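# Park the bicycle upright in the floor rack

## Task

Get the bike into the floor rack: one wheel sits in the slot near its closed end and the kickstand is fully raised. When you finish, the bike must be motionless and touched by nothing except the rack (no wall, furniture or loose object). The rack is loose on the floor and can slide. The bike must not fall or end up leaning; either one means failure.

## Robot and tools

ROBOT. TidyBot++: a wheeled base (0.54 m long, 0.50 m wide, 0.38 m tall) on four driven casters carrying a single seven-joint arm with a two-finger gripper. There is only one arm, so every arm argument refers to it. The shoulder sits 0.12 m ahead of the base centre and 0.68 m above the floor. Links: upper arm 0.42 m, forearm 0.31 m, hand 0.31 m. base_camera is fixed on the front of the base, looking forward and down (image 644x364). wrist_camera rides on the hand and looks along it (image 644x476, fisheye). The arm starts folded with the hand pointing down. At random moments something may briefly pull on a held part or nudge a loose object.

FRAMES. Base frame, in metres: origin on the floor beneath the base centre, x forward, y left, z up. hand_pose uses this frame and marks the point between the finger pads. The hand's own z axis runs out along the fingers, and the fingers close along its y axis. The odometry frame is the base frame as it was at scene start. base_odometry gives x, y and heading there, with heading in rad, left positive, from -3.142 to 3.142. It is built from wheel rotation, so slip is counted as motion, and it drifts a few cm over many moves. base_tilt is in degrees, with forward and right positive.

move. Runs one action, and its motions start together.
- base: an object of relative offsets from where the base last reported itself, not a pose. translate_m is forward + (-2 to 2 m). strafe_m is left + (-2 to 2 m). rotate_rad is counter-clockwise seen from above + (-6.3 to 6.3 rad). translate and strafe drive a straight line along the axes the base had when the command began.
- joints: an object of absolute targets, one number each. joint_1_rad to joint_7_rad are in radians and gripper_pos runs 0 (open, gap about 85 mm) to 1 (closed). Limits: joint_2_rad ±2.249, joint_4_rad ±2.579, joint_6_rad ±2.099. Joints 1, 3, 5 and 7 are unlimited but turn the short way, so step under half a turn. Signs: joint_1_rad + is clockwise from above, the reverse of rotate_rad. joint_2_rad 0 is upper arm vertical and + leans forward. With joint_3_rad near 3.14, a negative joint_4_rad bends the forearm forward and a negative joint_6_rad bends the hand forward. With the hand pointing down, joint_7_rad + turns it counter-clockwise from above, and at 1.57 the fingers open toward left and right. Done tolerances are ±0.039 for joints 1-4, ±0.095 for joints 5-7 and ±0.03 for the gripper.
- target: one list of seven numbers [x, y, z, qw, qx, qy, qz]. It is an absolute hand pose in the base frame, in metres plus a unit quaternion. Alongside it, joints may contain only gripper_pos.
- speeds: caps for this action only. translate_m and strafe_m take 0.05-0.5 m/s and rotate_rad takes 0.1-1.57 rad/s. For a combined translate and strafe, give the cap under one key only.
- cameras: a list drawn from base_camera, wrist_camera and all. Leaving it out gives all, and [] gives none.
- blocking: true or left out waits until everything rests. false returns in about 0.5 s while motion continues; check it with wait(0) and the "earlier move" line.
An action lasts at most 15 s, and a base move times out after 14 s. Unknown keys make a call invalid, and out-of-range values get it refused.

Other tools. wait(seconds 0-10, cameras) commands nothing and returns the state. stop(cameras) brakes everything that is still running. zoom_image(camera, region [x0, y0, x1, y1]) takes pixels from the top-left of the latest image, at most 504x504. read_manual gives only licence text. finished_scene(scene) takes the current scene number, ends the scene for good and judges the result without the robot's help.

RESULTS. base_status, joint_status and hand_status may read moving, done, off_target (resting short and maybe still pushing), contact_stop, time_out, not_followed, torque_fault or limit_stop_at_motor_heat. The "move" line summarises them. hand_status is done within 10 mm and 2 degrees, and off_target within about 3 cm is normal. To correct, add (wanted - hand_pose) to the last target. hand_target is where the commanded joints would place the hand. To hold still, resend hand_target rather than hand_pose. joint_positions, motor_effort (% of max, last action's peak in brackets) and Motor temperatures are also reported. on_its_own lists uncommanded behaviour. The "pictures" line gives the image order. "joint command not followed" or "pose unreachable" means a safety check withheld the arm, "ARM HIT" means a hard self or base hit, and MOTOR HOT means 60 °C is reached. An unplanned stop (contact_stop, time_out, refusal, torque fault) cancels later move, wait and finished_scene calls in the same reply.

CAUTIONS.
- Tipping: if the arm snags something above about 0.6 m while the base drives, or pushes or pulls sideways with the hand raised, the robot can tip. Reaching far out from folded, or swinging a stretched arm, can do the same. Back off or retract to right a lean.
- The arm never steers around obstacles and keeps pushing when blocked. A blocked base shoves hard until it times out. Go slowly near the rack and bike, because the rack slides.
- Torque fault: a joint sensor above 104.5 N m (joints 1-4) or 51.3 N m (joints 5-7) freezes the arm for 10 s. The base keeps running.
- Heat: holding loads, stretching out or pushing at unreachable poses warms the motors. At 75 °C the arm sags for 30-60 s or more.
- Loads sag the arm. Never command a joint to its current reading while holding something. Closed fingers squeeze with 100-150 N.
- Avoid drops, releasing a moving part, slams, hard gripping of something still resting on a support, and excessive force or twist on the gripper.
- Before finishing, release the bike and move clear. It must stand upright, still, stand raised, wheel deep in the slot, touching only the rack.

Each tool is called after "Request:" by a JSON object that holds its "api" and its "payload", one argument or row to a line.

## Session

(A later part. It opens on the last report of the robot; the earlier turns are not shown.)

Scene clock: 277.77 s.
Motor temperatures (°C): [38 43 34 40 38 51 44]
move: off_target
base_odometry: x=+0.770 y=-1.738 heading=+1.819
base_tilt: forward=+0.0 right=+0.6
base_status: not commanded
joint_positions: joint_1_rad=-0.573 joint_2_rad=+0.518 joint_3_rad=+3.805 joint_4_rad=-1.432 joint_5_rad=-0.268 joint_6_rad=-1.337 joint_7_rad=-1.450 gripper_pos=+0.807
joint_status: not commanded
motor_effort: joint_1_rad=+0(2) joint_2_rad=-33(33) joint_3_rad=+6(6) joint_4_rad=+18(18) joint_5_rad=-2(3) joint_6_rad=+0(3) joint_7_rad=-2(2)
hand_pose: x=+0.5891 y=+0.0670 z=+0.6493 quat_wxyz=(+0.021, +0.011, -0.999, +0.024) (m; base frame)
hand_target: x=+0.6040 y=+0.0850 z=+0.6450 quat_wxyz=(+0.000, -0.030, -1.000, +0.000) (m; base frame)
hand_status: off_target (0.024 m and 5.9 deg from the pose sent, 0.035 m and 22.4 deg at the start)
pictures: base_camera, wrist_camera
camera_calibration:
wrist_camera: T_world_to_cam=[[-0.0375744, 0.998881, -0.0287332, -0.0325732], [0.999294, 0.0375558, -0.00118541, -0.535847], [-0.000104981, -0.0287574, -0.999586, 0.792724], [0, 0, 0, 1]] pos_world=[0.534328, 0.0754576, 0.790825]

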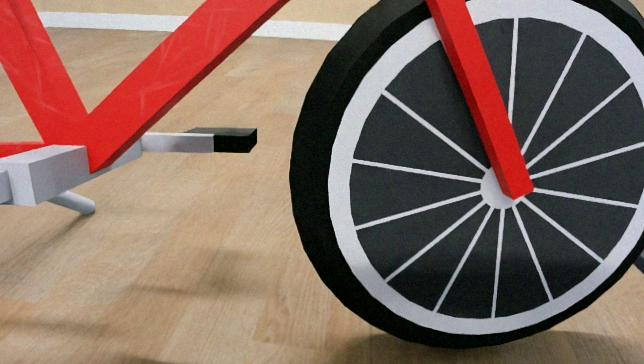

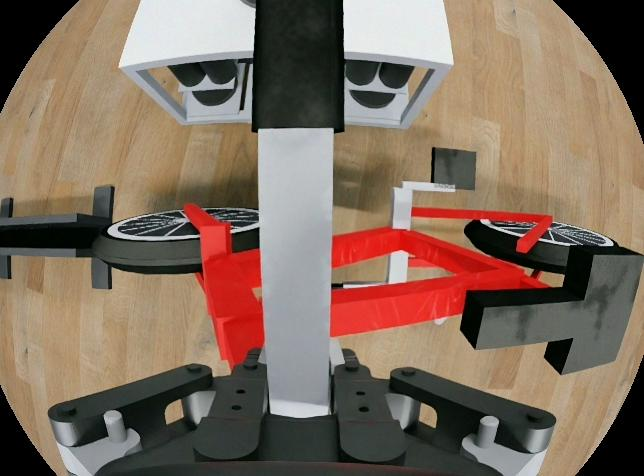

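Request:
{"api": "move", "payload": {
  "target": [0.564, 0.085, 0.648, 0, -0.03, -1.0, 0],
  "cameras": []
}}

Request:
{"api": "move", "payload": {
  "target": [0.534, 0.085, 0.651, 0, -0.03, -1.0, 0]
}}

Scene clock: 279.13 s.
Motor temperatures (°C): [38 43 34 40 38 51 44]
move: off_target
base_odometry: x=+0.770 y=-1.738 heading=+1.819
base_tilt: forward=+0.0 right=+0.6
base_status: not commanded
joint_positions: joint_1_rad=-0.625 joint_2_rad=+0.463 joint_3_rad=+3.817 joint_4_rad=-1.518 joint_5_rad=-0.268 joint_6_rad=-1.237 joint_7_rad=-1.495 gripper_pos=+0.808
joint_status: not commanded
motor_effort: joint_1_rad=-1(2) joint_2_rad=-30(32) joint_3_rad=+4(5) joint_4_rad=+9(18) joint_5_rad=-2(5) joint_6_rad=-7(7) joint_7_rad=-1(2)
hand_pose: x=+0.5847 y=+0.0774 z=+0.6489 quat_wxyz=(-0.013, -0.002, -1.000, +0.015) (m; base frame)
hand_target: x=+0.5640 y=+0.0850 z=+0.6480 quat_wxyz=(+0.000, -0.030, -1.000, +0.000) (m; base frame)
hand_status: off_target (0.022 m and 3.9 deg from the pose sent, 0.031 m and 5.9 deg at the start)
pictures: none
No camera images: "cameras" was empty.

Scene clock: 281.73 s.
Motor temperatures (°C): [38 43 34 40 38 51 44]
move: off_target
base_odometry: x=+0.770 y=-1.738 heading=+1.819
base_tilt: forward=+0.0 right=+0.6
base_status: not commanded
joint_positions: joint_1_rad=+0.247 joint_2_rad=+0.405 joint_3_rad=+2.505 joint_4_rad=-1.597 joint_5_rad=+0.205 joint_6_rad=-1.207 joint_7_rad=-2.020 gripper_pos=+0.808
joint_status: not commanded
motor_effort: joint_1_rad=+0(2) joint_2_rad=-30(30) joint_3_rad=-6(6) joint_4_rad=+13(14) joint_5_rad=-5(6) joint_6_rad=-6(11) joint_7_rad=-1(1)
hand_pose: x=+0.5391 y=+0.0995 z=+0.6535 quat_wxyz=(+0.002, -0.014, -1.000, -0.023) (m; base frame)
hand_target: x=+0.5340 y=+0.0850 z=+0.6510 quat_wxyz=(+0.000, -0.030, -1.000, +0.000) (m; base frame)
hand_status: off_target (0.016 m and 3.2 deg from the pose sent, 0.051 m and 3.9 deg at the start)
pictures: base_camera, wrist_camera
camera_calibration:
wrist_camera: T_world_to_cam=[[0.0136123, 0.997857, 0.0640024, -0.154928], [0.999194, -0.0159917, 0.0368132, -0.506463], [0.0377578, 0.0634498, -0.997271, 0.766798], [0, 0, 0, 1]] pos_world=[0.479211, 0.0978431, 0.793265]

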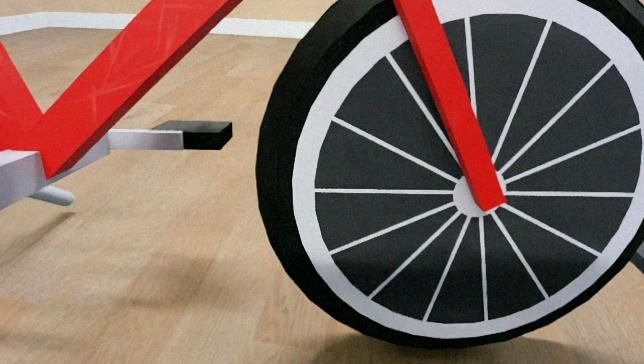

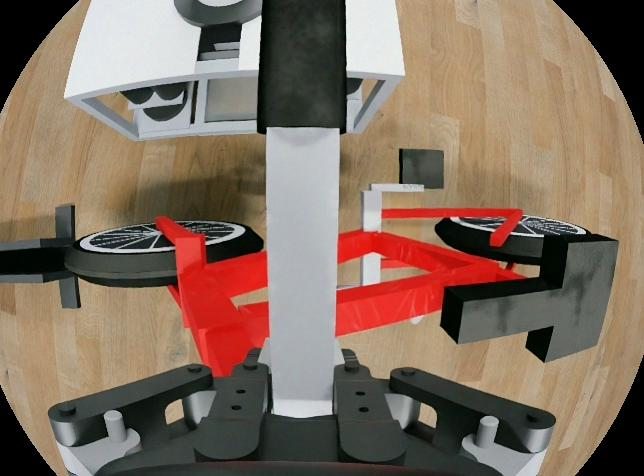

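Request:
{"api": "move", "payload": {
  "target": [0.505, 0.080, 0.652, 0, -0.03, -1.0, 0]
}}

Scene clock: 282.73 s.
Motor temperatures (°C): [38 43 34 40 38 51 44]
move: off_target
base_odometry: x=+0.770 y=-1.738 heading=+1.819
base_tilt: forward=+0.0 right=+0.6
base_status: not commanded
joint_positions: joint_1_rad=+0.261 joint_2_rad=+0.337 joint_3_rad=+2.505 joint_4_rad=-1.677 joint_5_rad=+0.205 joint_6_rad=-1.176 joint_7_rad=-2.021 gripper_pos=+0.809
joint_status: not commanded
motor_effort: joint_1_rad=+0(1) joint_2_rad=-24(30) joint_3_rad=-3(5) joint_4_rad=+10(13) joint_5_rad=-3(5) joint_6_rad=-6(8) joint_7_rad=+0(1)
hand_pose: x=+0.5177 y=+0.0907 z=+0.6555 quat_wxyz=(-0.008, -0.013, -1.000, -0.008) (m; base frame)
hand_target: x=+0.5050 y=+0.0800 z=+0.6520 quat_wxyz=(+0.000, -0.030, -1.000, +0.000) (m; base frame)
hand_status: off_target (0.017 m and 2.3 deg from the pose sent, 0.039 m and 3.2 deg at the start)
pictures: base_camera, wrist_camera
camera_calibration:
wrist_camera: T_world_to_cam=[[0.0102471, 0.999409, 0.0328152, -0.123891], [0.998245, -0.0121383, 0.0579627, -0.499033], [0.0583268, 0.0321636, -0.997779, 0.762688], [0, 0, 0, 1]] pos_world=[0.454941, 0.09323, 0.793985]

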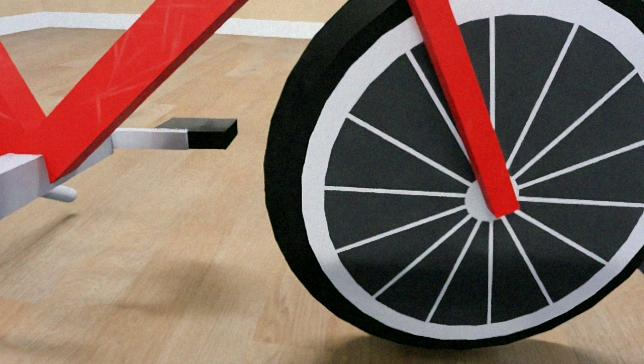

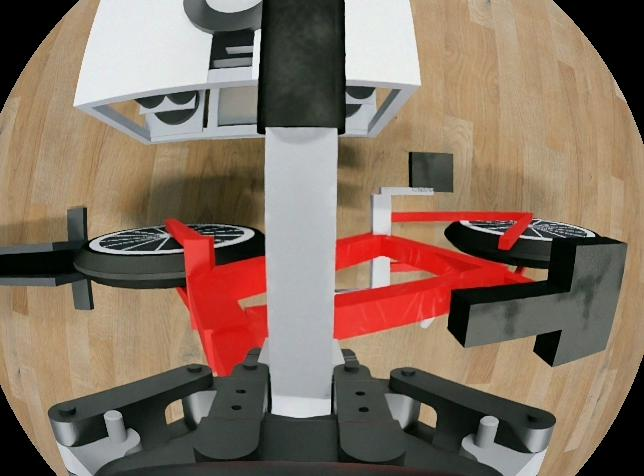

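Request:
{"api": "zoom_image", "payload": {
  "camera": "base_camera",
  "region": [0, 100, 250, 280]
}}

Request:
{"api": "move", "payload": {
  "target": [0.475, 0.080, 0.654, 0, -0.03, -1.0, 0]
}}

Request:
{"api": "zoom_image", "payload": {
  "camera": "base_camera",
  "region": [0, 100, 250, 280]
}}

Scaled by 2.016.

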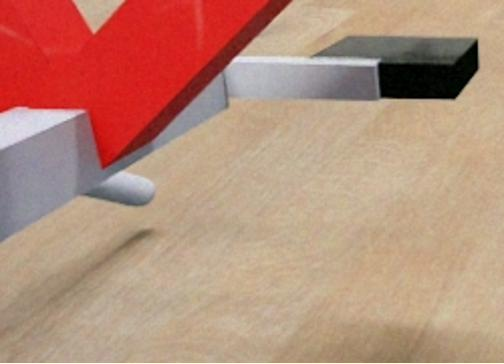

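Scene clock: 284.10 s.
Motor temperatures (°C): [38 43 34 40 38 51 44]
move: off_target
base_odometry: x=+0.770 y=-1.738 heading=+1.819
base_tilt: forward=+0.0 right=+0.6
base_status: not commanded
joint_positions: joint_1_rad=+0.227 joint_2_rad=+0.247 joint_3_rad=+2.601 joint_4_rad=-1.766 joint_5_rad=+0.182 joint_6_rad=-1.151 joint_7_rad=-2.009 gripper_pos=+0.809
joint_status: not commanded
motor_effort: joint_1_rad=+0(2) joint_2_rad=-21(25) joint_3_rad=-2(4) joint_4_rad=+11(13) joint_5_rad=-1(4) joint_6_rad=-6(8) joint_7_rad=+0(1)
hand_pose: x=+0.4926 y=+0.0679 z=+0.6567 quat_wxyz=(-0.015, -0.033, -0.999, +0.016) (m; base frame)
hand_target: x=+0.4750 y=+0.0800 z=+0.6540 quat_wxyz=(+0.000, -0.030, -1.000, +0.000) (m; base frame)
hand_status: off_target (0.022 m and 2.5 deg from the pose sent, 0.044 m and 2.3 deg at the start)
pictures: base_camera, wrist_camera
camera_calibration:
wrist_camera: T_world_to_cam=[[0.0507786, 0.998618, -0.0135163, -0.0904364], [0.996179, -0.0496825, 0.0718221, -0.479899], [0.0710513, -0.0171117, -0.997326, 0.762877], [0, 0, 0, 1]] pos_world=[0.428454, 0.079523, 0.794082]

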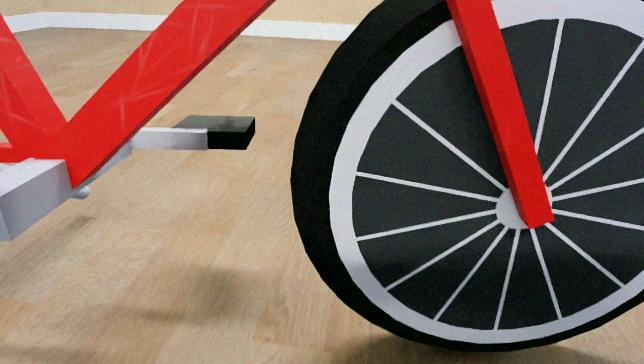

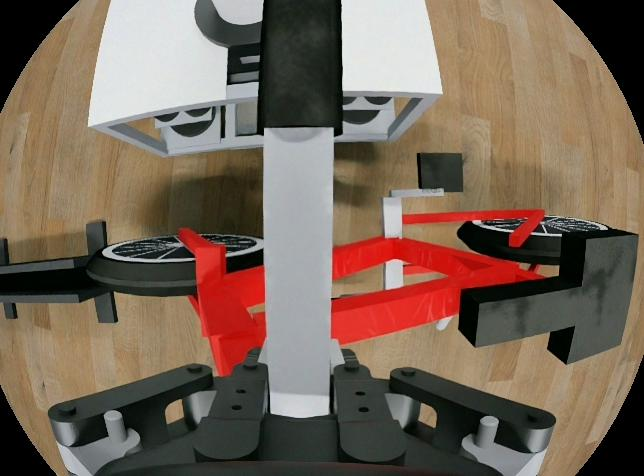

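Scaled by 2.016.

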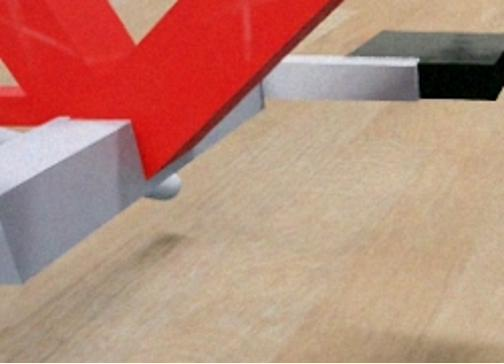

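Request:
{"api": "move", "payload": {
  "target": [0.445, 0.090, 0.655, 0, -0.02, -1.0, 0]
}}

Request:
{"api": "zoom_image", "payload": {
  "camera": "base_camera",
  "region": [0, 100, 250, 280]
}}

Scene clock: 285.57 s.
Motor temperatures (°C): [38 43 34 40 38 51 44]
move: off_target
base_odometry: x=+0.770 y=-1.738 heading=+1.819
base_tilt: forward=+0.0 right=+0.6
base_status: not commanded
joint_positions: joint_1_rad=+0.119 joint_2_rad=+0.167 joint_3_rad=+2.705 joint_4_rad=-1.843 joint_5_rad=+0.137 joint_6_rad=-1.144 joint_7_rad=-1.993 gripper_pos=+0.809
joint_status: not commanded
motor_effort: joint_1_rad=+0(1) joint_2_rad=-18(22) joint_3_rad=-1(3) joint_4_rad=+11(13) joint_5_rad=-1(3) joint_6_rad=-4(7) joint_7_rad=+0(0)
hand_pose: x=+0.4600 y=+0.0735 z=+0.6579 quat_wxyz=(-0.012, -0.027, -0.999, +0.025) (m; base frame)
hand_target: x=+0.4450 y=+0.0900 z=+0.6550 quat_wxyz=(+0.000, -0.020, -1.000, +0.000) (m; base frame)
hand_status: off_target (0.022 m and 3.2 deg from the pose sent, 0.053 m and 2.9 deg at the start)
pictures: base_camera, wrist_camera
camera_calibration:
wrist_camera: T_world_to_cam=[[0.0386107, 0.998762, -0.0313493, -0.076999], [0.997134, -0.0364673, 0.0662806, -0.445], [0.0650553, -0.0338186, -0.997308, 0.77039], [0, 0, 0, 1]] pos_world=[0.39658, 0.0867293, 0.795398]

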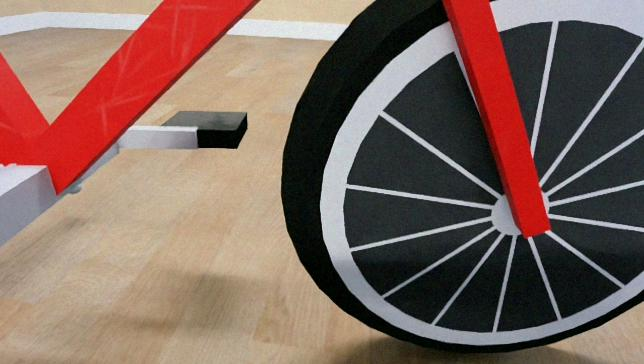

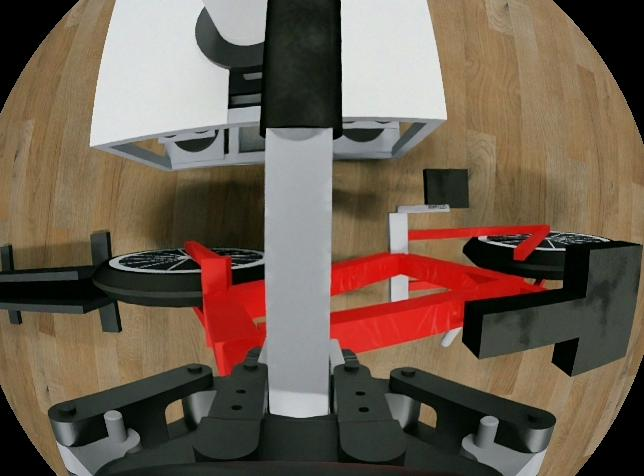

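Scaled by 2.016.

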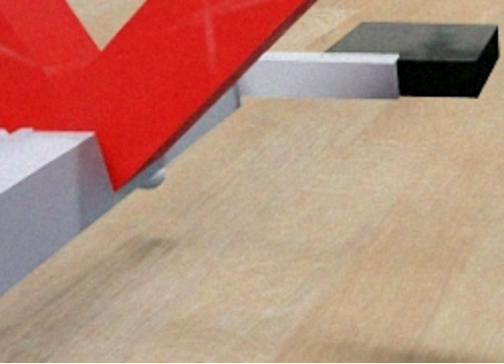

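Request:
{"api": "move", "payload": {
  "target": [0.418, 0.090, 0.655, 0, -0.02, -1.0, 0]
}}

Scene clock: 286.97 s.
Motor temperatures (°C): [38 43 34 40 38 51 44]
move: off_target
base_odometry: x=+0.770 y=-1.738 heading=+1.819
base_tilt: forward=+0.0 right=+0.6
base_status: not commanded
joint_positions: joint_1_rad=+0.005 joint_2_rad=+0.094 joint_3_rad=+2.829 joint_4_rad=-1.918 joint_5_rad=+0.096 joint_6_rad=-1.138 joint_7_rad=-1.970 gripper_pos=+0.809
joint_status: not commanded
motor_effort: joint_1_rad=+0(1) joint_2_rad=-15(19) joint_3_rad=+0(2) joint_4_rad=+12(14) joint_5_rad=-1(2) joint_6_rad=-3(6) joint_7_rad=+0(1)
hand_pose: x=+0.4298 y=+0.0728 z=+0.6574 quat_wxyz=(-0.009, -0.026, -0.999, +0.028) (m; base frame)
hand_target: x=+0.4180 y=+0.0900 z=+0.6550 quat_wxyz=(+0.000, -0.020, -1.000, +0.000) (m; base frame)
hand_status: off_target (0.021 m and 3.4 deg from the pose sent, 0.045 m and 3.2 deg at the start)
pictures: base_camera, wrist_camera
camera_calibration:
wrist_camera: T_world_to_cam=[[0.0370116, 0.998595, -0.0379355, -0.0701087], [0.997652, -0.0347344, 0.0590257, -0.410405], [0.0576251, -0.0400311, -0.997535, 0.775657], [0, 0, 0, 1]] pos_world=[0.367339, 0.0868054, 0.79531]

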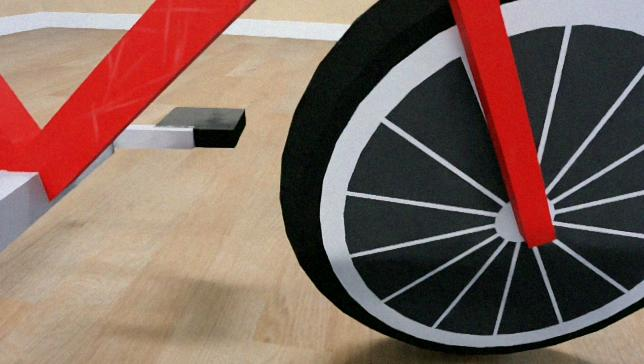

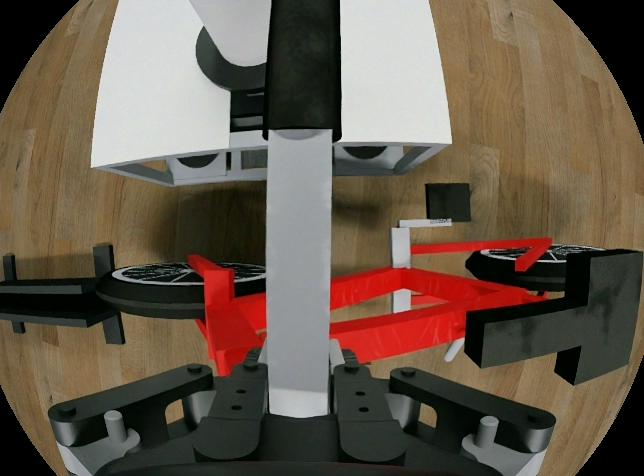

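Request:
{"api": "zoom_image", "payload": {
  "camera": "wrist_camera",
  "region": [0, 200, 300, 400]
}}

Scaled by 1.680.

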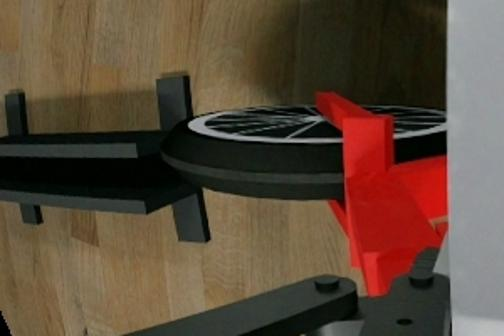

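Request:
{"api": "move", "payload": {
  "target": [0.422, 0.098, 0.655, 0, -0.13, -0.9915, 0]
}}

Request:
{"api": "move", "payload": {
  "base": {"strafe_m":0.08},
  "speeds": {"strafe_m":0.1},
  "target": [0.434, 0.098, 0.655, 0, -0.13, -0.9915, 0]
}}

Scene clock: 288.70 s.
Motor temperatures (°C): [38 43 34 40 38 51 44]
move: off_target
base_odometry: x=+0.770 y=-1.738 heading=+1.819
base_tilt: forward=+0.0 right=+0.6
base_status: not commanded
joint_positions: joint_1_rad=-0.001 joint_2_rad=+0.101 joint_3_rad=+2.821 joint_4_rad=-1.921 joint_5_rad=+0.096 joint_6_rad=-1.137 joint_7_rad=-2.160 gripper_pos=+0.809
joint_status: not commanded
motor_effort: joint_1_rad=+0(2) joint_2_rad=-17(21) joint_3_rad=+0(2) joint_4_rad=+15(18) joint_5_rad=-1(4) joint_6_rad=-3(5) joint_7_rad=+0(1)
hand_pose: x=+0.4277 y=+0.0767 z=+0.6545 quat_wxyz=(-0.007, -0.114, -0.993, +0.027) (m; base frame)
hand_target: x=+0.4220 y=+0.0980 z=+0.6550 quat_wxyz=(+0.000, -0.130, -0.992, +0.000) (m; base frame)
hand_status: off_target (0.022 m and 3.7 deg from the pose sent, 0.026 m and 12.4 deg at the start)
pictures: base_camera, wrist_camera
camera_calibration:
wrist_camera: T_world_to_cam=[[0.211811, 0.976686, -0.0349456, -0.149123], [0.975927, -0.209473, 0.0607312, -0.386435], [0.0519951, -0.0469678, -0.997542, 0.776031], [0, 0, 0, 1]] pos_world=[0.368368, 0.101147, 0.792381]

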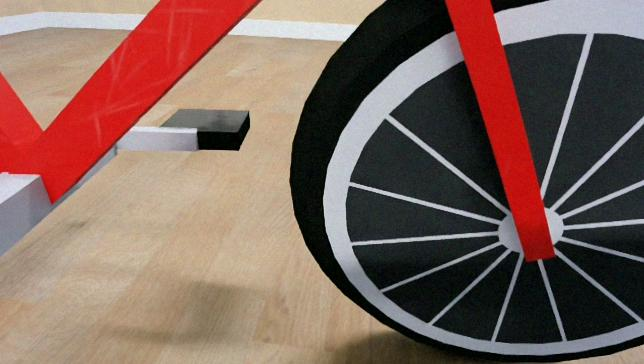

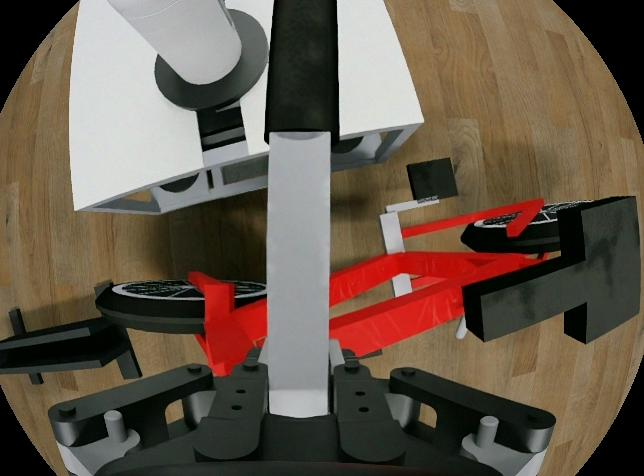

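Scene clock: 290.17 s.
Motor temperatures (°C): [38 43 34 40 38 51 44]
move: off_target
base_odometry: x=+0.693 y=-1.758 heading=+1.819
base_tilt: forward=+0.0 right=+0.6
base_status: done
joint_positions: joint_1_rad=+0.025 joint_2_rad=+0.119 joint_3_rad=+2.781 joint_4_rad=-1.904 joint_5_rad=+0.093 joint_6_rad=-1.136 joint_7_rad=-2.160 gripper_pos=+0.809
joint_status: not commanded
motor_effort: joint_1_rad=+0(5) joint_2_rad=-21(22) joint_3_rad=+0(5) joint_4_rad=+17(19) joint_5_rad=-2(8) joint_6_rad=-2(4) joint_7_rad=+0(1)
hand_pose: x=+0.4325 y=+0.0843 z=+0.6539 quat_wxyz=(-0.005, -0.108, -0.994, +0.021) (m; base frame)
hand_target: x=+0.4340 y=+0.0980 z=+0.6550 quat_wxyz=(+0.000, -0.130, -0.992, +0.000) (m; base frame)
hand_status: off_target (0.014 m and 3.5 deg from the pose sent, 0.022 m and 3.7 deg at the start)
pictures: base_camera, wrist_camera
camera_calibration:
wrist_camera: T_world_to_cam=[[0.200246, 0.979476, -0.0229908, -0.160559], [0.978488, -0.198745, 0.0553327, -0.388061], [0.0496277, -0.0335764, -0.998203, 0.77586], [0, 0, 0, 1]] pos_world=[0.373361, 0.106189, 0.792247]

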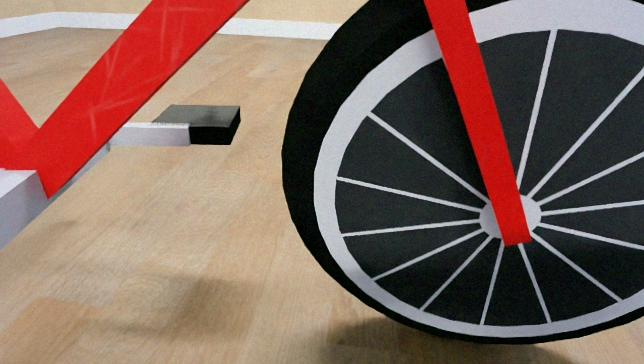

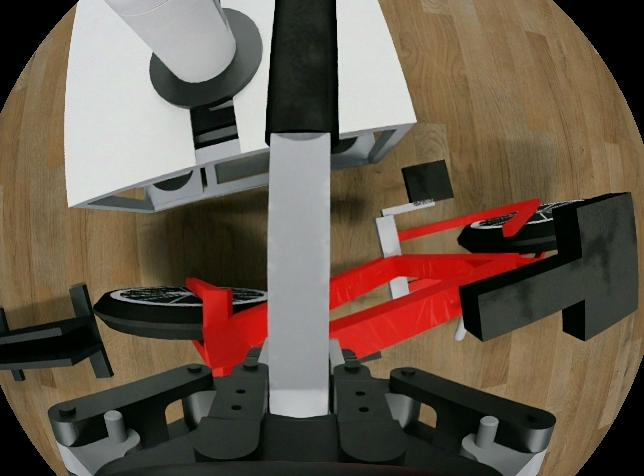

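Request:
{"api": "move", "payload": {
  "base": {"strafe_m":0.10},
  "speeds": {"strafe_m":0.12},
  "target": [0.452, 0.098, 0.655, 0, -0.13, -0.9915, 0]
}}

Scene clock: 291.93 s.
Motor temperatures (°C): [38 42 34 40 38 51 44]
move: off_target
base_odometry: x=+0.596 y=-1.783 heading=+1.819
base_tilt: forward=+0.0 right=+0.6
base_status: done
joint_positions: joint_1_rad=+0.080 joint_2_rad=+0.166 joint_3_rad=+2.714 joint_4_rad=-1.858 joint_5_rad=+0.093 joint_6_rad=-1.136 joint_7_rad=-2.166 gripper_pos=+0.809
joint_status: not commanded
motor_effort: joint_1_rad=+0(5) joint_2_rad=-22(23) joint_3_rad=-2(6) joint_4_rad=+18(19) joint_5_rad=-2(7) joint_6_rad=-1(3) joint_7_rad=+0(1)
hand_pose: x=+0.4489 y=+0.0943 z=+0.6531 quat_wxyz=(-0.002, -0.106, -0.994, +0.008) (m; base frame)
hand_target: x=+0.4520 y=+0.0980 z=+0.6550 quat_wxyz=(+0.000, -0.130, -0.992, +0.000) (m; base frame)
hand_status: off_target (0.005 m and 2.9 deg from the pose sent, 0.024 m and 3.5 deg at the start)
pictures: base_camera, wrist_camera
camera_calibration:
wrist_camera: T_world_to_cam=[[0.196767, 0.980446, 0.00274807, -0.189033], [0.979337, -0.196676, 0.0470963, -0.397217], [0.0467159, -0.00657571, -0.998887, 0.773763], [0, 0, 0, 1]] pos_world=[0.390058, 0.112302, 0.792128]

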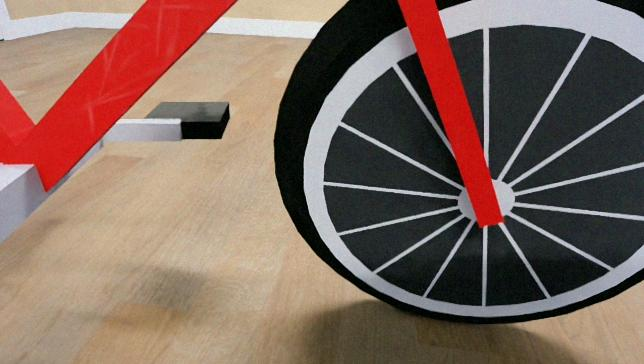

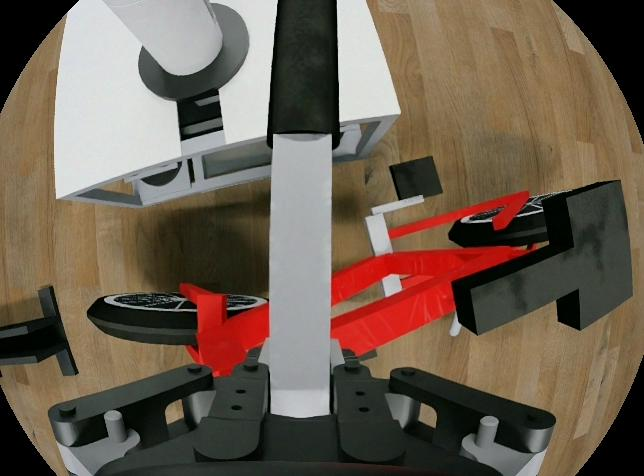

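Request:
{"api": "move", "payload": {
  "target": [0.470, 0.092, 0.655, 0, -0.02, -1.0, 0]
}}

Request:
{"api": "zoom_image", "payload": {
  "camera": "wrist_camera",
  "region": [0, 150, 300, 400]
}}

Scene clock: 298.03 s.
Motor temperatures (°C): [38 42 34 40 38 51 44]
move: off_target
base_odometry: x=+0.596 y=-1.783 heading=+1.819
base_tilt: forward=+0.0 right=+0.6
base_status: not commanded
joint_positions: joint_1_rad=+0.164 joint_2_rad=+0.207 joint_3_rad=+2.642 joint_4_rad=-1.810 joint_5_rad=+0.093 joint_6_rad=-1.137 joint_7_rad=-2.043 gripper_pos=+0.809
joint_status: not commanded
motor_effort: joint_1_rad=-1(1) joint_2_rad=-22(22) joint_3_rad=-3(3) joint_4_rad=+17(18) joint_5_rad=-3(4) joint_6_rad=+1(1) joint_7_rad=+2(2)
hand_pose: x=+0.4684 y=+0.0962 z=+0.6555 quat_wxyz=(-0.004, -0.054, -0.999, -0.009) (m; base frame)
hand_target: x=+0.4700 y=+0.0920 z=+0.6550 quat_wxyz=(+0.000, -0.020, -1.000, +0.000) (m; base frame)
hand_status: off_target (0.005 m and 4.0 deg from the pose sent, 0.021 m and 10.0 deg at the start)
pictures: base_camera, wrist_camera
camera_calibration:
wrist_camera: T_world_to_cam=[[0.0917865, 0.995128, 0.0360027, -0.168816], [0.994462, -0.0934636, 0.0480521, -0.433697], [0.0511829, 0.0313928, -0.998196, 0.769061], [0, 0, 0, 1]] pos_world=[0.407427, 0.103315, 0.794592]

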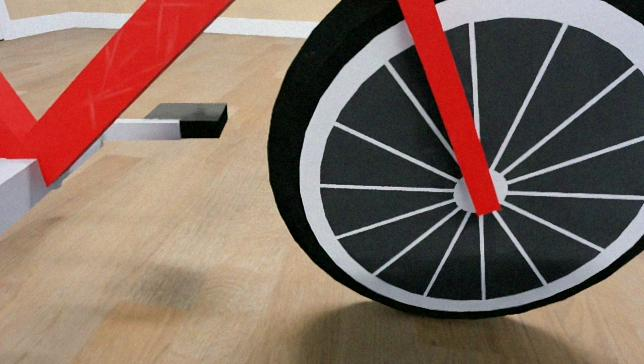

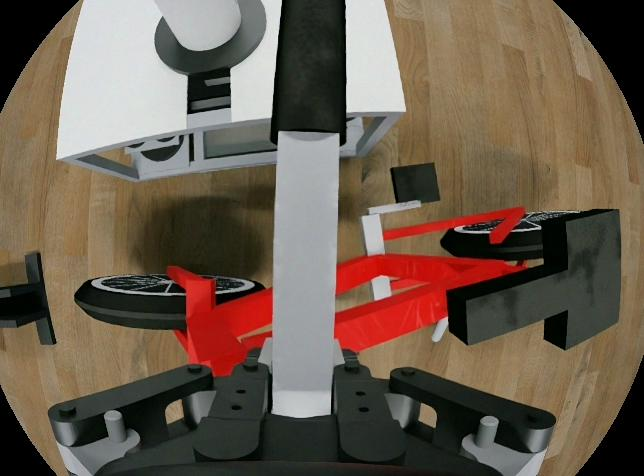

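Scaled by 1.680.

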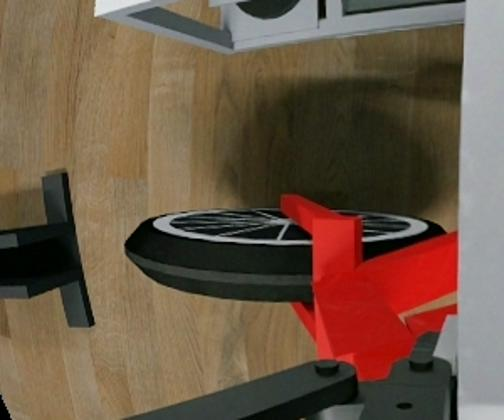

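Request:
{"api": "move", "payload": {
  "base": {"strafe_m":-0.10},
  "speeds": {"strafe_m":0.12},
  "target": [0.476, 0.085, 0.655, 0, 0.026, -1.0, 0]
}}

Request:
{"api": "zoom_image", "payload": {
  "camera": "wrist_camera",
  "region": [0, 150, 300, 400]
}}

Scene clock: 300.47 s.
Motor temperatures (°C): [38 42 34 40 38 51 44]
move: off_target
base_odometry: x=+0.692 y=-1.758 heading=+1.819
base_tilt: forward=+0.0 right=+0.6
base_status: done
joint_positions: joint_1_rad=+0.230 joint_2_rad=+0.221 joint_3_rad=+2.588 joint_4_rad=-1.795 joint_5_rad=+0.103 joint_6_rad=-1.137 joint_7_rad=-1.939 gripper_pos=+0.809
joint_status: not commanded
motor_effort: joint_1_rad=+0(5) joint_2_rad=-21(22) joint_3_rad=-2(7) joint_4_rad=+16(17) joint_5_rad=-2(6) joint_6_rad=+0(1) joint_7_rad=+1(2)
hand_pose: x=+0.4762 y=+0.0909 z=+0.6574 quat_wxyz=(-0.008, -0.007, -1.000, -0.014) (m; base frame)
hand_target: x=+0.4760 y=+0.0850 z=+0.6550 quat_wxyz=(+0.000, +0.026, -1.000, +0.000) (m; base frame)
hand_status: off_target (0.006 m and 4.2 deg from the pose sent, 0.014 m and 9.2 deg at the start)
pictures: base_camera, wrist_camera
camera_calibration:
wrist_camera: T_world_to_cam=[[-0.00166321, 0.998982, 0.0450837, -0.126131], [0.998402, -0.000887661, 0.0565018, -0.457891], [0.0564843, 0.0451056, -0.997384, 0.766416], [0, 0, 0, 1]] pos_world=[0.413659, 0.0910266, 0.795969]

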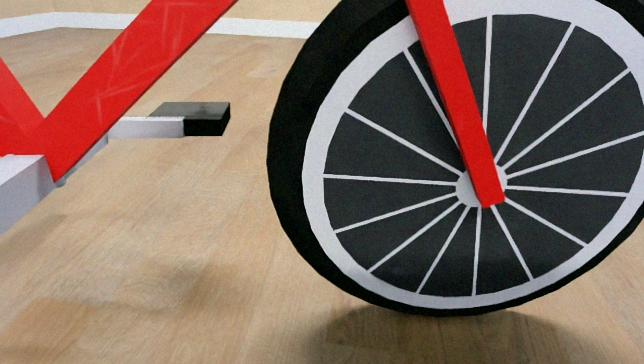

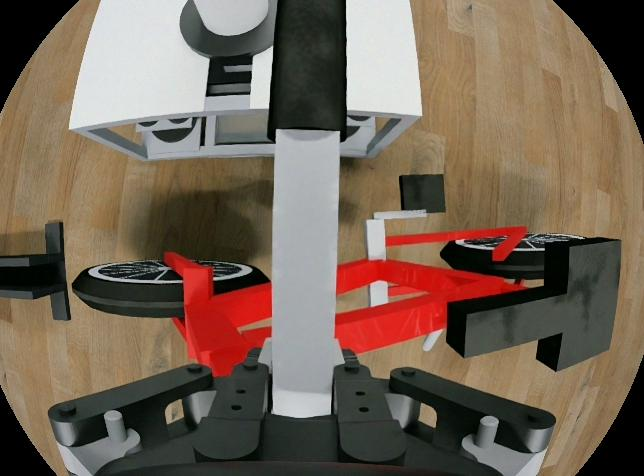

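Scaled by 1.680.

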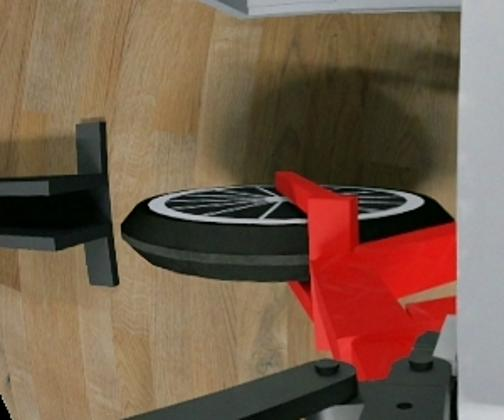

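Request:
{"api": "move", "payload": {
  "base": {"strafe_m":-0.10},
  "speeds": {"strafe_m":0.12},
  "target": [0.478, 0.080, 0.655, 0, 0.026, -1.0, 0]
}}

Request:
{"api": "zoom_image", "payload": {
  "camera": "wrist_camera",
  "region": [0, 150, 300, 400]
}}

Scene clock: 302.47 s.
Motor temperatures (°C): [38 42 34 40 38 51 44]
move: off_target
base_odometry: x=+0.790 y=-1.734 heading=+1.819
base_tilt: forward=+0.0 right=+0.6
base_status: done
joint_positions: joint_1_rad=+0.241 joint_2_rad=+0.223 joint_3_rad=+2.590 joint_4_rad=-1.792 joint_5_rad=+0.108 joint_6_rad=-1.137 joint_7_rad=-1.922 gripper_pos=+0.809
joint_status: not commanded
motor_effort: joint_1_rad=-1(5) joint_2_rad=-21(22) joint_3_rad=-3(7) joint_4_rad=+16(17) joint_5_rad=-2(6) joint_6_rad=+0(2) joint_7_rad=+1(1)
hand_pose: x=+0.4793 y=+0.0852 z=+0.6576 quat_wxyz=(-0.009, -0.005, -1.000, -0.012) (m; base frame)
hand_target: x=+0.4780 y=+0.0800 z=+0.6550 quat_wxyz=(+0.000, +0.026, -1.000, +0.000) (m; base frame)
hand_status: off_target (0.006 m and 3.9 deg from the pose sent, 0.011 m and 4.2 deg at the start)
pictures: base_camera, wrist_camera
camera_calibration:
wrist_camera: T_world_to_cam=[[-0.00609688, 0.999095, 0.0420984, -0.116342], [0.998227, 0.00358806, 0.0594145, -0.463193], [0.0592096, 0.042386, -0.997345, 0.765618], [0, 0, 0, 1]] pos_world=[0.416331, 0.085447, 0.796004]

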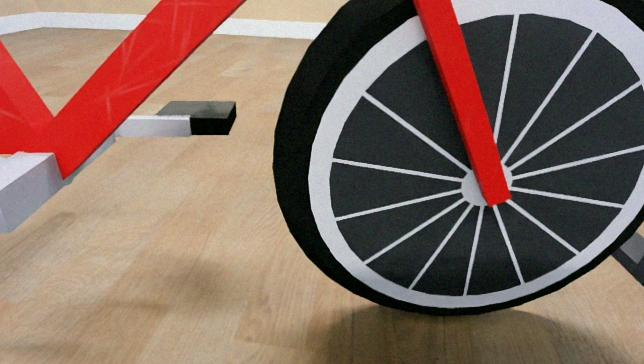

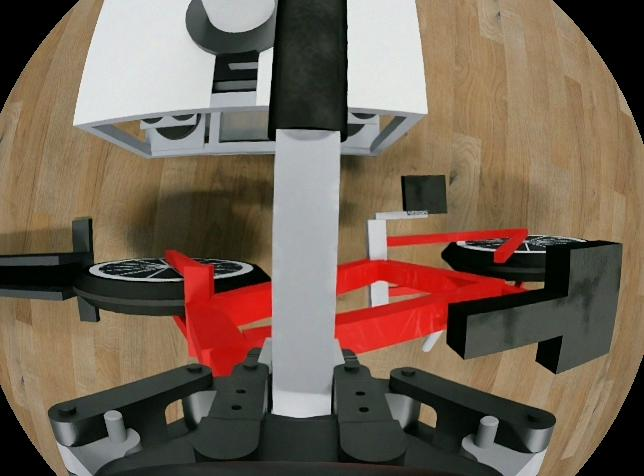

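Scaled by 1.680.

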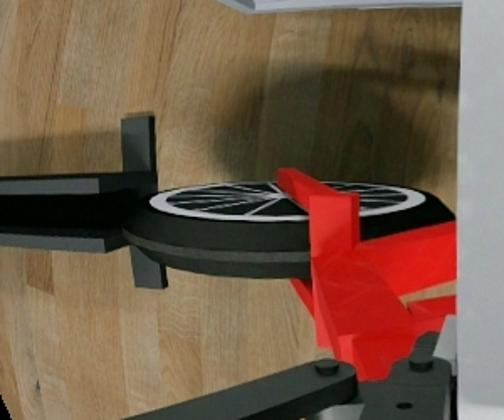

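Request:
{"api": "move", "payload": {
  "base": {"strafe_m":-0.07},
  "speeds": {"strafe_m":0.1},
  "target": [0.480, 0.077, 0.655, 0, 0.026, -1.0, 0]
}}

Request:
{"api": "zoom_image", "payload": {
  "camera": "wrist_camera",
  "region": [0, 150, 300, 400]
}}

Scene clock: 304.43 s.
Motor temperatures (°C): [38 42 34 40 38 51 44]
move: off_target
base_odometry: x=+0.858 y=-1.717 heading=+1.819
base_tilt: forward=+0.0 right=+0.6
base_status: done
joint_positions: joint_1_rad=+0.249 joint_2_rad=+0.226 joint_3_rad=+2.587 joint_4_rad=-1.788 joint_5_rad=+0.109 joint_6_rad=-1.137 joint_7_rad=-1.915 gripper_pos=+0.809
joint_status: not commanded
motor_effort: joint_1_rad=-1(5) joint_2_rad=-21(22) joint_3_rad=-2(7) joint_4_rad=+15(17) joint_5_rad=-1(6) joint_6_rad=+0(2) joint_7_rad=+1(2)
hand_pose: x=+0.4813 y=+0.0836 z=+0.6578 quat_wxyz=(-0.009, -0.003, -1.000, -0.013) (m; base frame)
hand_target: x=+0.4800 y=+0.0770 z=+0.6550 quat_wxyz=(+0.000, +0.026, -1.000, +0.000) (m; base frame)
hand_status: off_target (0.007 m and 3.8 deg from the pose sent, 0.009 m and 3.9 deg at the start)
pictures: base_camera, wrist_camera
camera_calibration:
wrist_camera: T_world_to_cam=[[-0.00898379, 0.999023, 0.0432677, -0.114094], [0.998155, 0.00636075, 0.0603841, -0.466], [0.0600499, 0.0437303, -0.997237, 0.765126], [0, 0, 0, 1]] pos_world=[0.41817, 0.0834872, 0.796088]

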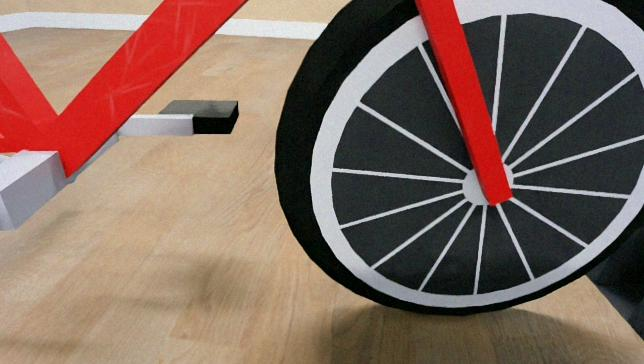

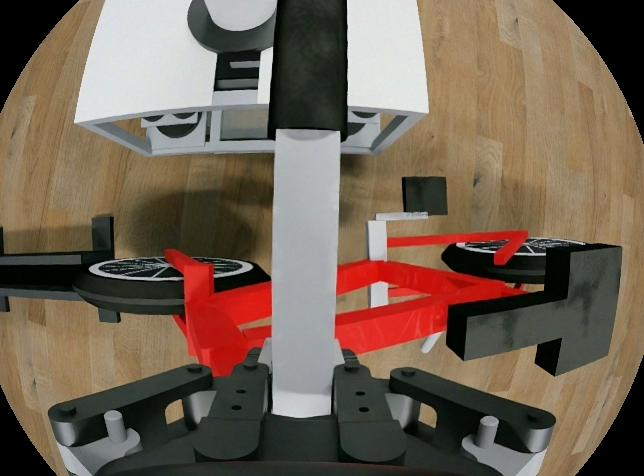

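Scaled by 1.680.

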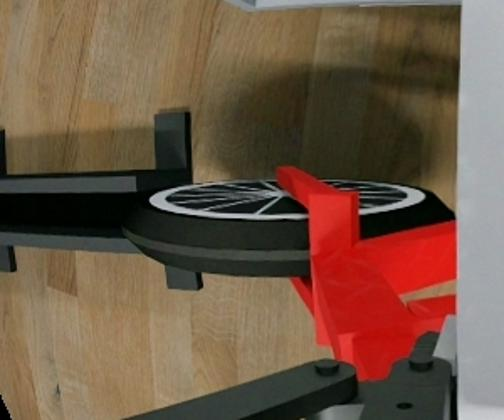

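Request:
{"api": "move", "payload": {
  "base": {"strafe_m":-0.06},
  "speeds": {"strafe_m":0.1},
  "target": [0.481, 0.075, 0.655, 0, 0.026, -1.0, 0]
}}

Request:
{"api": "zoom_image", "payload": {
  "camera": "wrist_camera",
  "region": [0, 150, 300, 400]
}}

Scene clock: 305.87 s.
Motor temperatures (°C): [38 42 34 40 38 51 44]
move: off_target
base_odometry: x=+0.916 y=-1.702 heading=+1.819
base_tilt: forward=+0.0 right=+0.6
base_status: done
joint_positions: joint_1_rad=+0.252 joint_2_rad=+0.229 joint_3_rad=+2.584 joint_4_rad=-1.785 joint_5_rad=+0.110 joint_6_rad=-1.137 joint_7_rad=-1.908 gripper_pos=+0.809
joint_status: not commanded
motor_effort: joint_1_rad=+0(4) joint_2_rad=-20(24) joint_3_rad=-2(6) joint_4_rad=+14(17) joint_5_rad=-1(5) joint_6_rad=+0(1) joint_7_rad=+1(1)
hand_pose: x=+0.4825 y=+0.0836 z=+0.6578 quat_wxyz=(-0.010, +0.000, -1.000, -0.014) (m; base frame)
hand_target: x=+0.4810 y=+0.0750 z=+0.6550 quat_wxyz=(+0.000, +0.026, -1.000, +0.000) (m; base frame)
hand_status: off_target (0.009 m and 3.6 deg from the pose sent, 0.009 m and 3.8 deg at the start)
pictures: base_camera, wrist_camera
camera_calibration:
wrist_camera: T_world_to_cam=[[-0.0152169, 0.998874, 0.0449448, -0.11215], [0.998065, 0.0124639, 0.0609118, -0.468078], [0.060283, 0.0457847, -0.997131, 0.764769], [0, 0, 0, 1]] pos_world=[0.419363, 0.0828434, 0.796127]

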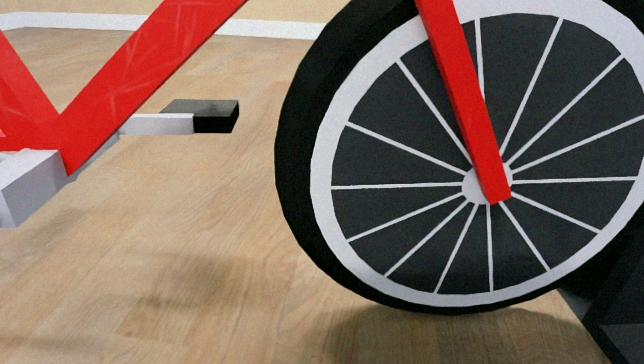

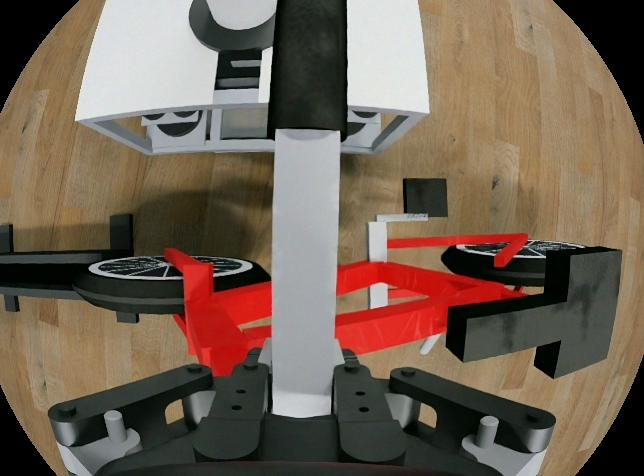

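Scaled by 1.680.

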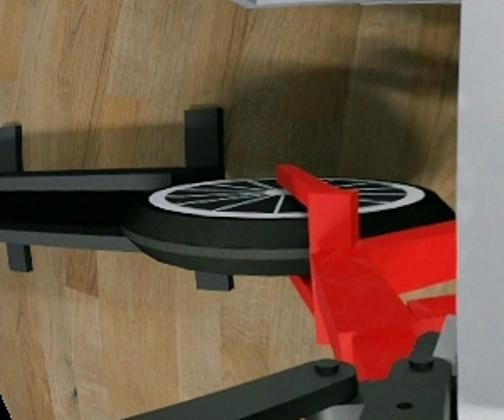

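Request:
{"api": "move", "payload": {
  "base": {"strafe_m":-0.06},
  "speeds": {"strafe_m":0.1},
  "target": [0.481, 0.075, 0.658, 0, 0.026, -1.0, 0]
}}

Request:
{"api": "zoom_image", "payload": {
  "camera": "wrist_camera",
  "region": [0, 150, 300, 400]
}}

Scene clock: 307.23 s.
Motor temperatures (°C): [38 42 34 40 38 51 44]
move: off_target
base_odometry: x=+0.974 y=-1.687 heading=+1.818
base_tilt: forward=+0.0 right=+0.6
base_status: done
joint_positions: joint_1_rad=+0.248 joint_2_rad=+0.231 joint_3_rad=+2.588 joint_4_rad=-1.781 joint_5_rad=+0.110 joint_6_rad=-1.138 joint_7_rad=-1.902 gripper_pos=+0.809
joint_status: not commanded
motor_effort: joint_1_rad=+0(4) joint_2_rad=-22(24) joint_3_rad=-2(6) joint_4_rad=+15(17) joint_5_rad=-2(6) joint_6_rad=+0(1) joint_7_rad=+0(1)
hand_pose: x=+0.4840 y=+0.0838 z=+0.6582 quat_wxyz=(-0.010, +0.003, -1.000, -0.014) (m; base frame)
hand_target: x=+0.4810 y=+0.0750 z=+0.6580 quat_wxyz=(+0.000, +0.026, -1.000, +0.000) (m; base frame)
hand_status: off_target (0.009 m and 3.3 deg from the pose sent, 0.009 m and 3.6 deg at the start)
pictures: base_camera, wrist_camera
camera_calibration:
wrist_camera: T_world_to_cam=[[-0.0217081, 0.998766, 0.0446624, -0.109024], [0.99788, 0.0189038, 0.0622816, -0.470947], [0.0613604, 0.0459197, -0.997059, 0.764419], [0, 0, 0, 1]] pos_world=[0.420677, 0.0826901, 0.796371]

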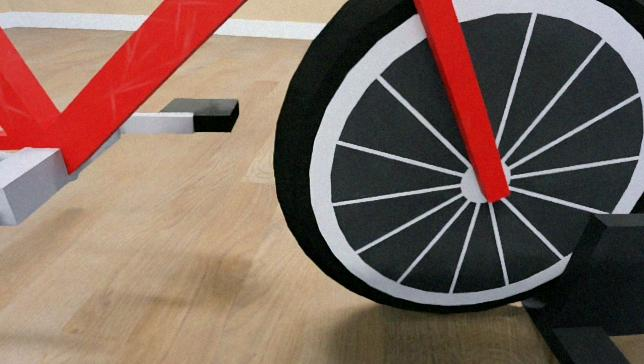

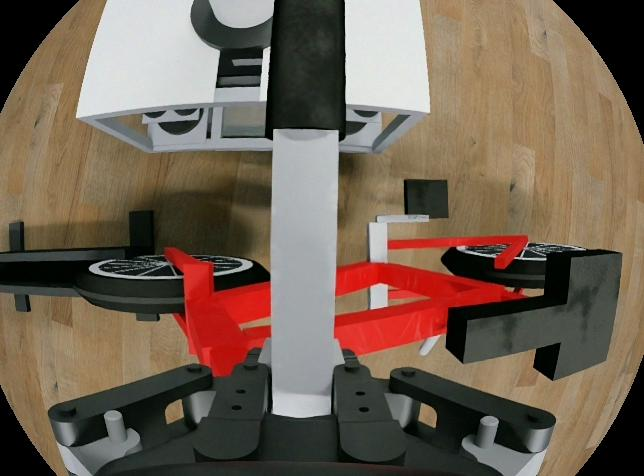

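Scaled by 1.680.

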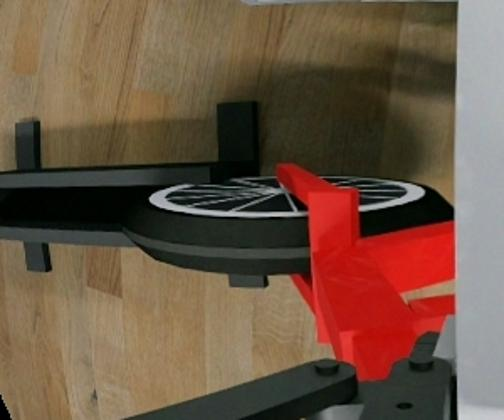

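Request:
{"api": "move", "payload": {
  "base": {"strafe_m":-0.06},
  "speeds": {"strafe_m":0.1},
  "target": [0.481, 0.075, 0.664, 0, 0.026, -1.0, 0]
}}

Request:
{"api": "zoom_image", "payload": {
  "camera": "wrist_camera",
  "region": [0, 150, 300, 400]
}}

Scene clock: 308.53 s.
Motor temperatures (°C): [38 42 34 40 38 51 44]
move: off_target
base_odometry: x=+1.033 y=-1.673 heading=+1.817
base_tilt: forward=+0.0 right=+0.6
base_status: done
joint_positions: joint_1_rad=+0.240 joint_2_rad=+0.232 joint_3_rad=+2.600 joint_4_rad=-1.777 joint_5_rad=+0.110 joint_6_rad=-1.146 joint_7_rad=-1.891 gripper_pos=+0.809
joint_status: not commanded
motor_effort: joint_1_rad=-1(5) joint_2_rad=-24(26) joint_3_rad=-3(5) joint_4_rad=+17(18) joint_5_rad=-2(6) joint_6_rad=-1(2) joint_7_rad=+0(1)
hand_pose: x=+0.4838 y=+0.0821 z=+0.6585 quat_wxyz=(-0.008, +0.006, -1.000, -0.012) (m; base frame)
hand_target: x=+0.4810 y=+0.0750 z=+0.6640 quat_wxyz=(+0.000, +0.026, -1.000, +0.000) (m; base frame)
hand_status: off_target (0.009 m and 2.8 deg from the pose sent, 0.011 m and 3.3 deg at the start)
pictures: base_camera, wrist_camera
camera_calibration:
wrist_camera: T_world_to_cam=[[-0.0283394, 0.998765, 0.0408105, -0.101649], [0.998033, 0.0259876, 0.0570481, -0.467918], [0.0559171, 0.0423469, -0.997537, 0.768063], [0, 0, 0, 1]] pos_world=[0.421169, 0.0811586, 0.797013]

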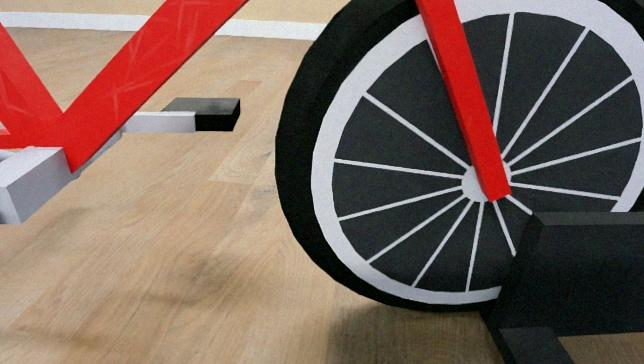

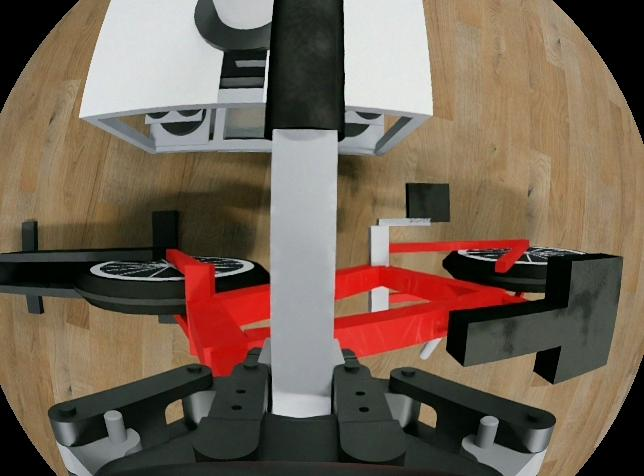

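Scaled by 1.680.

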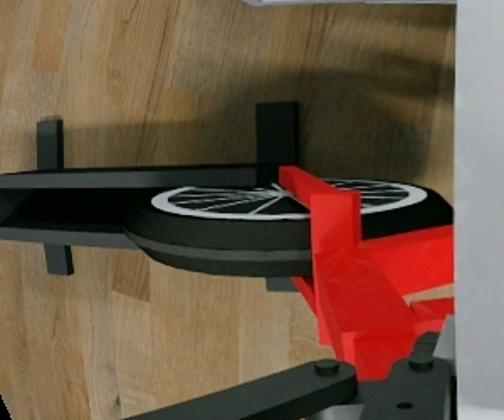

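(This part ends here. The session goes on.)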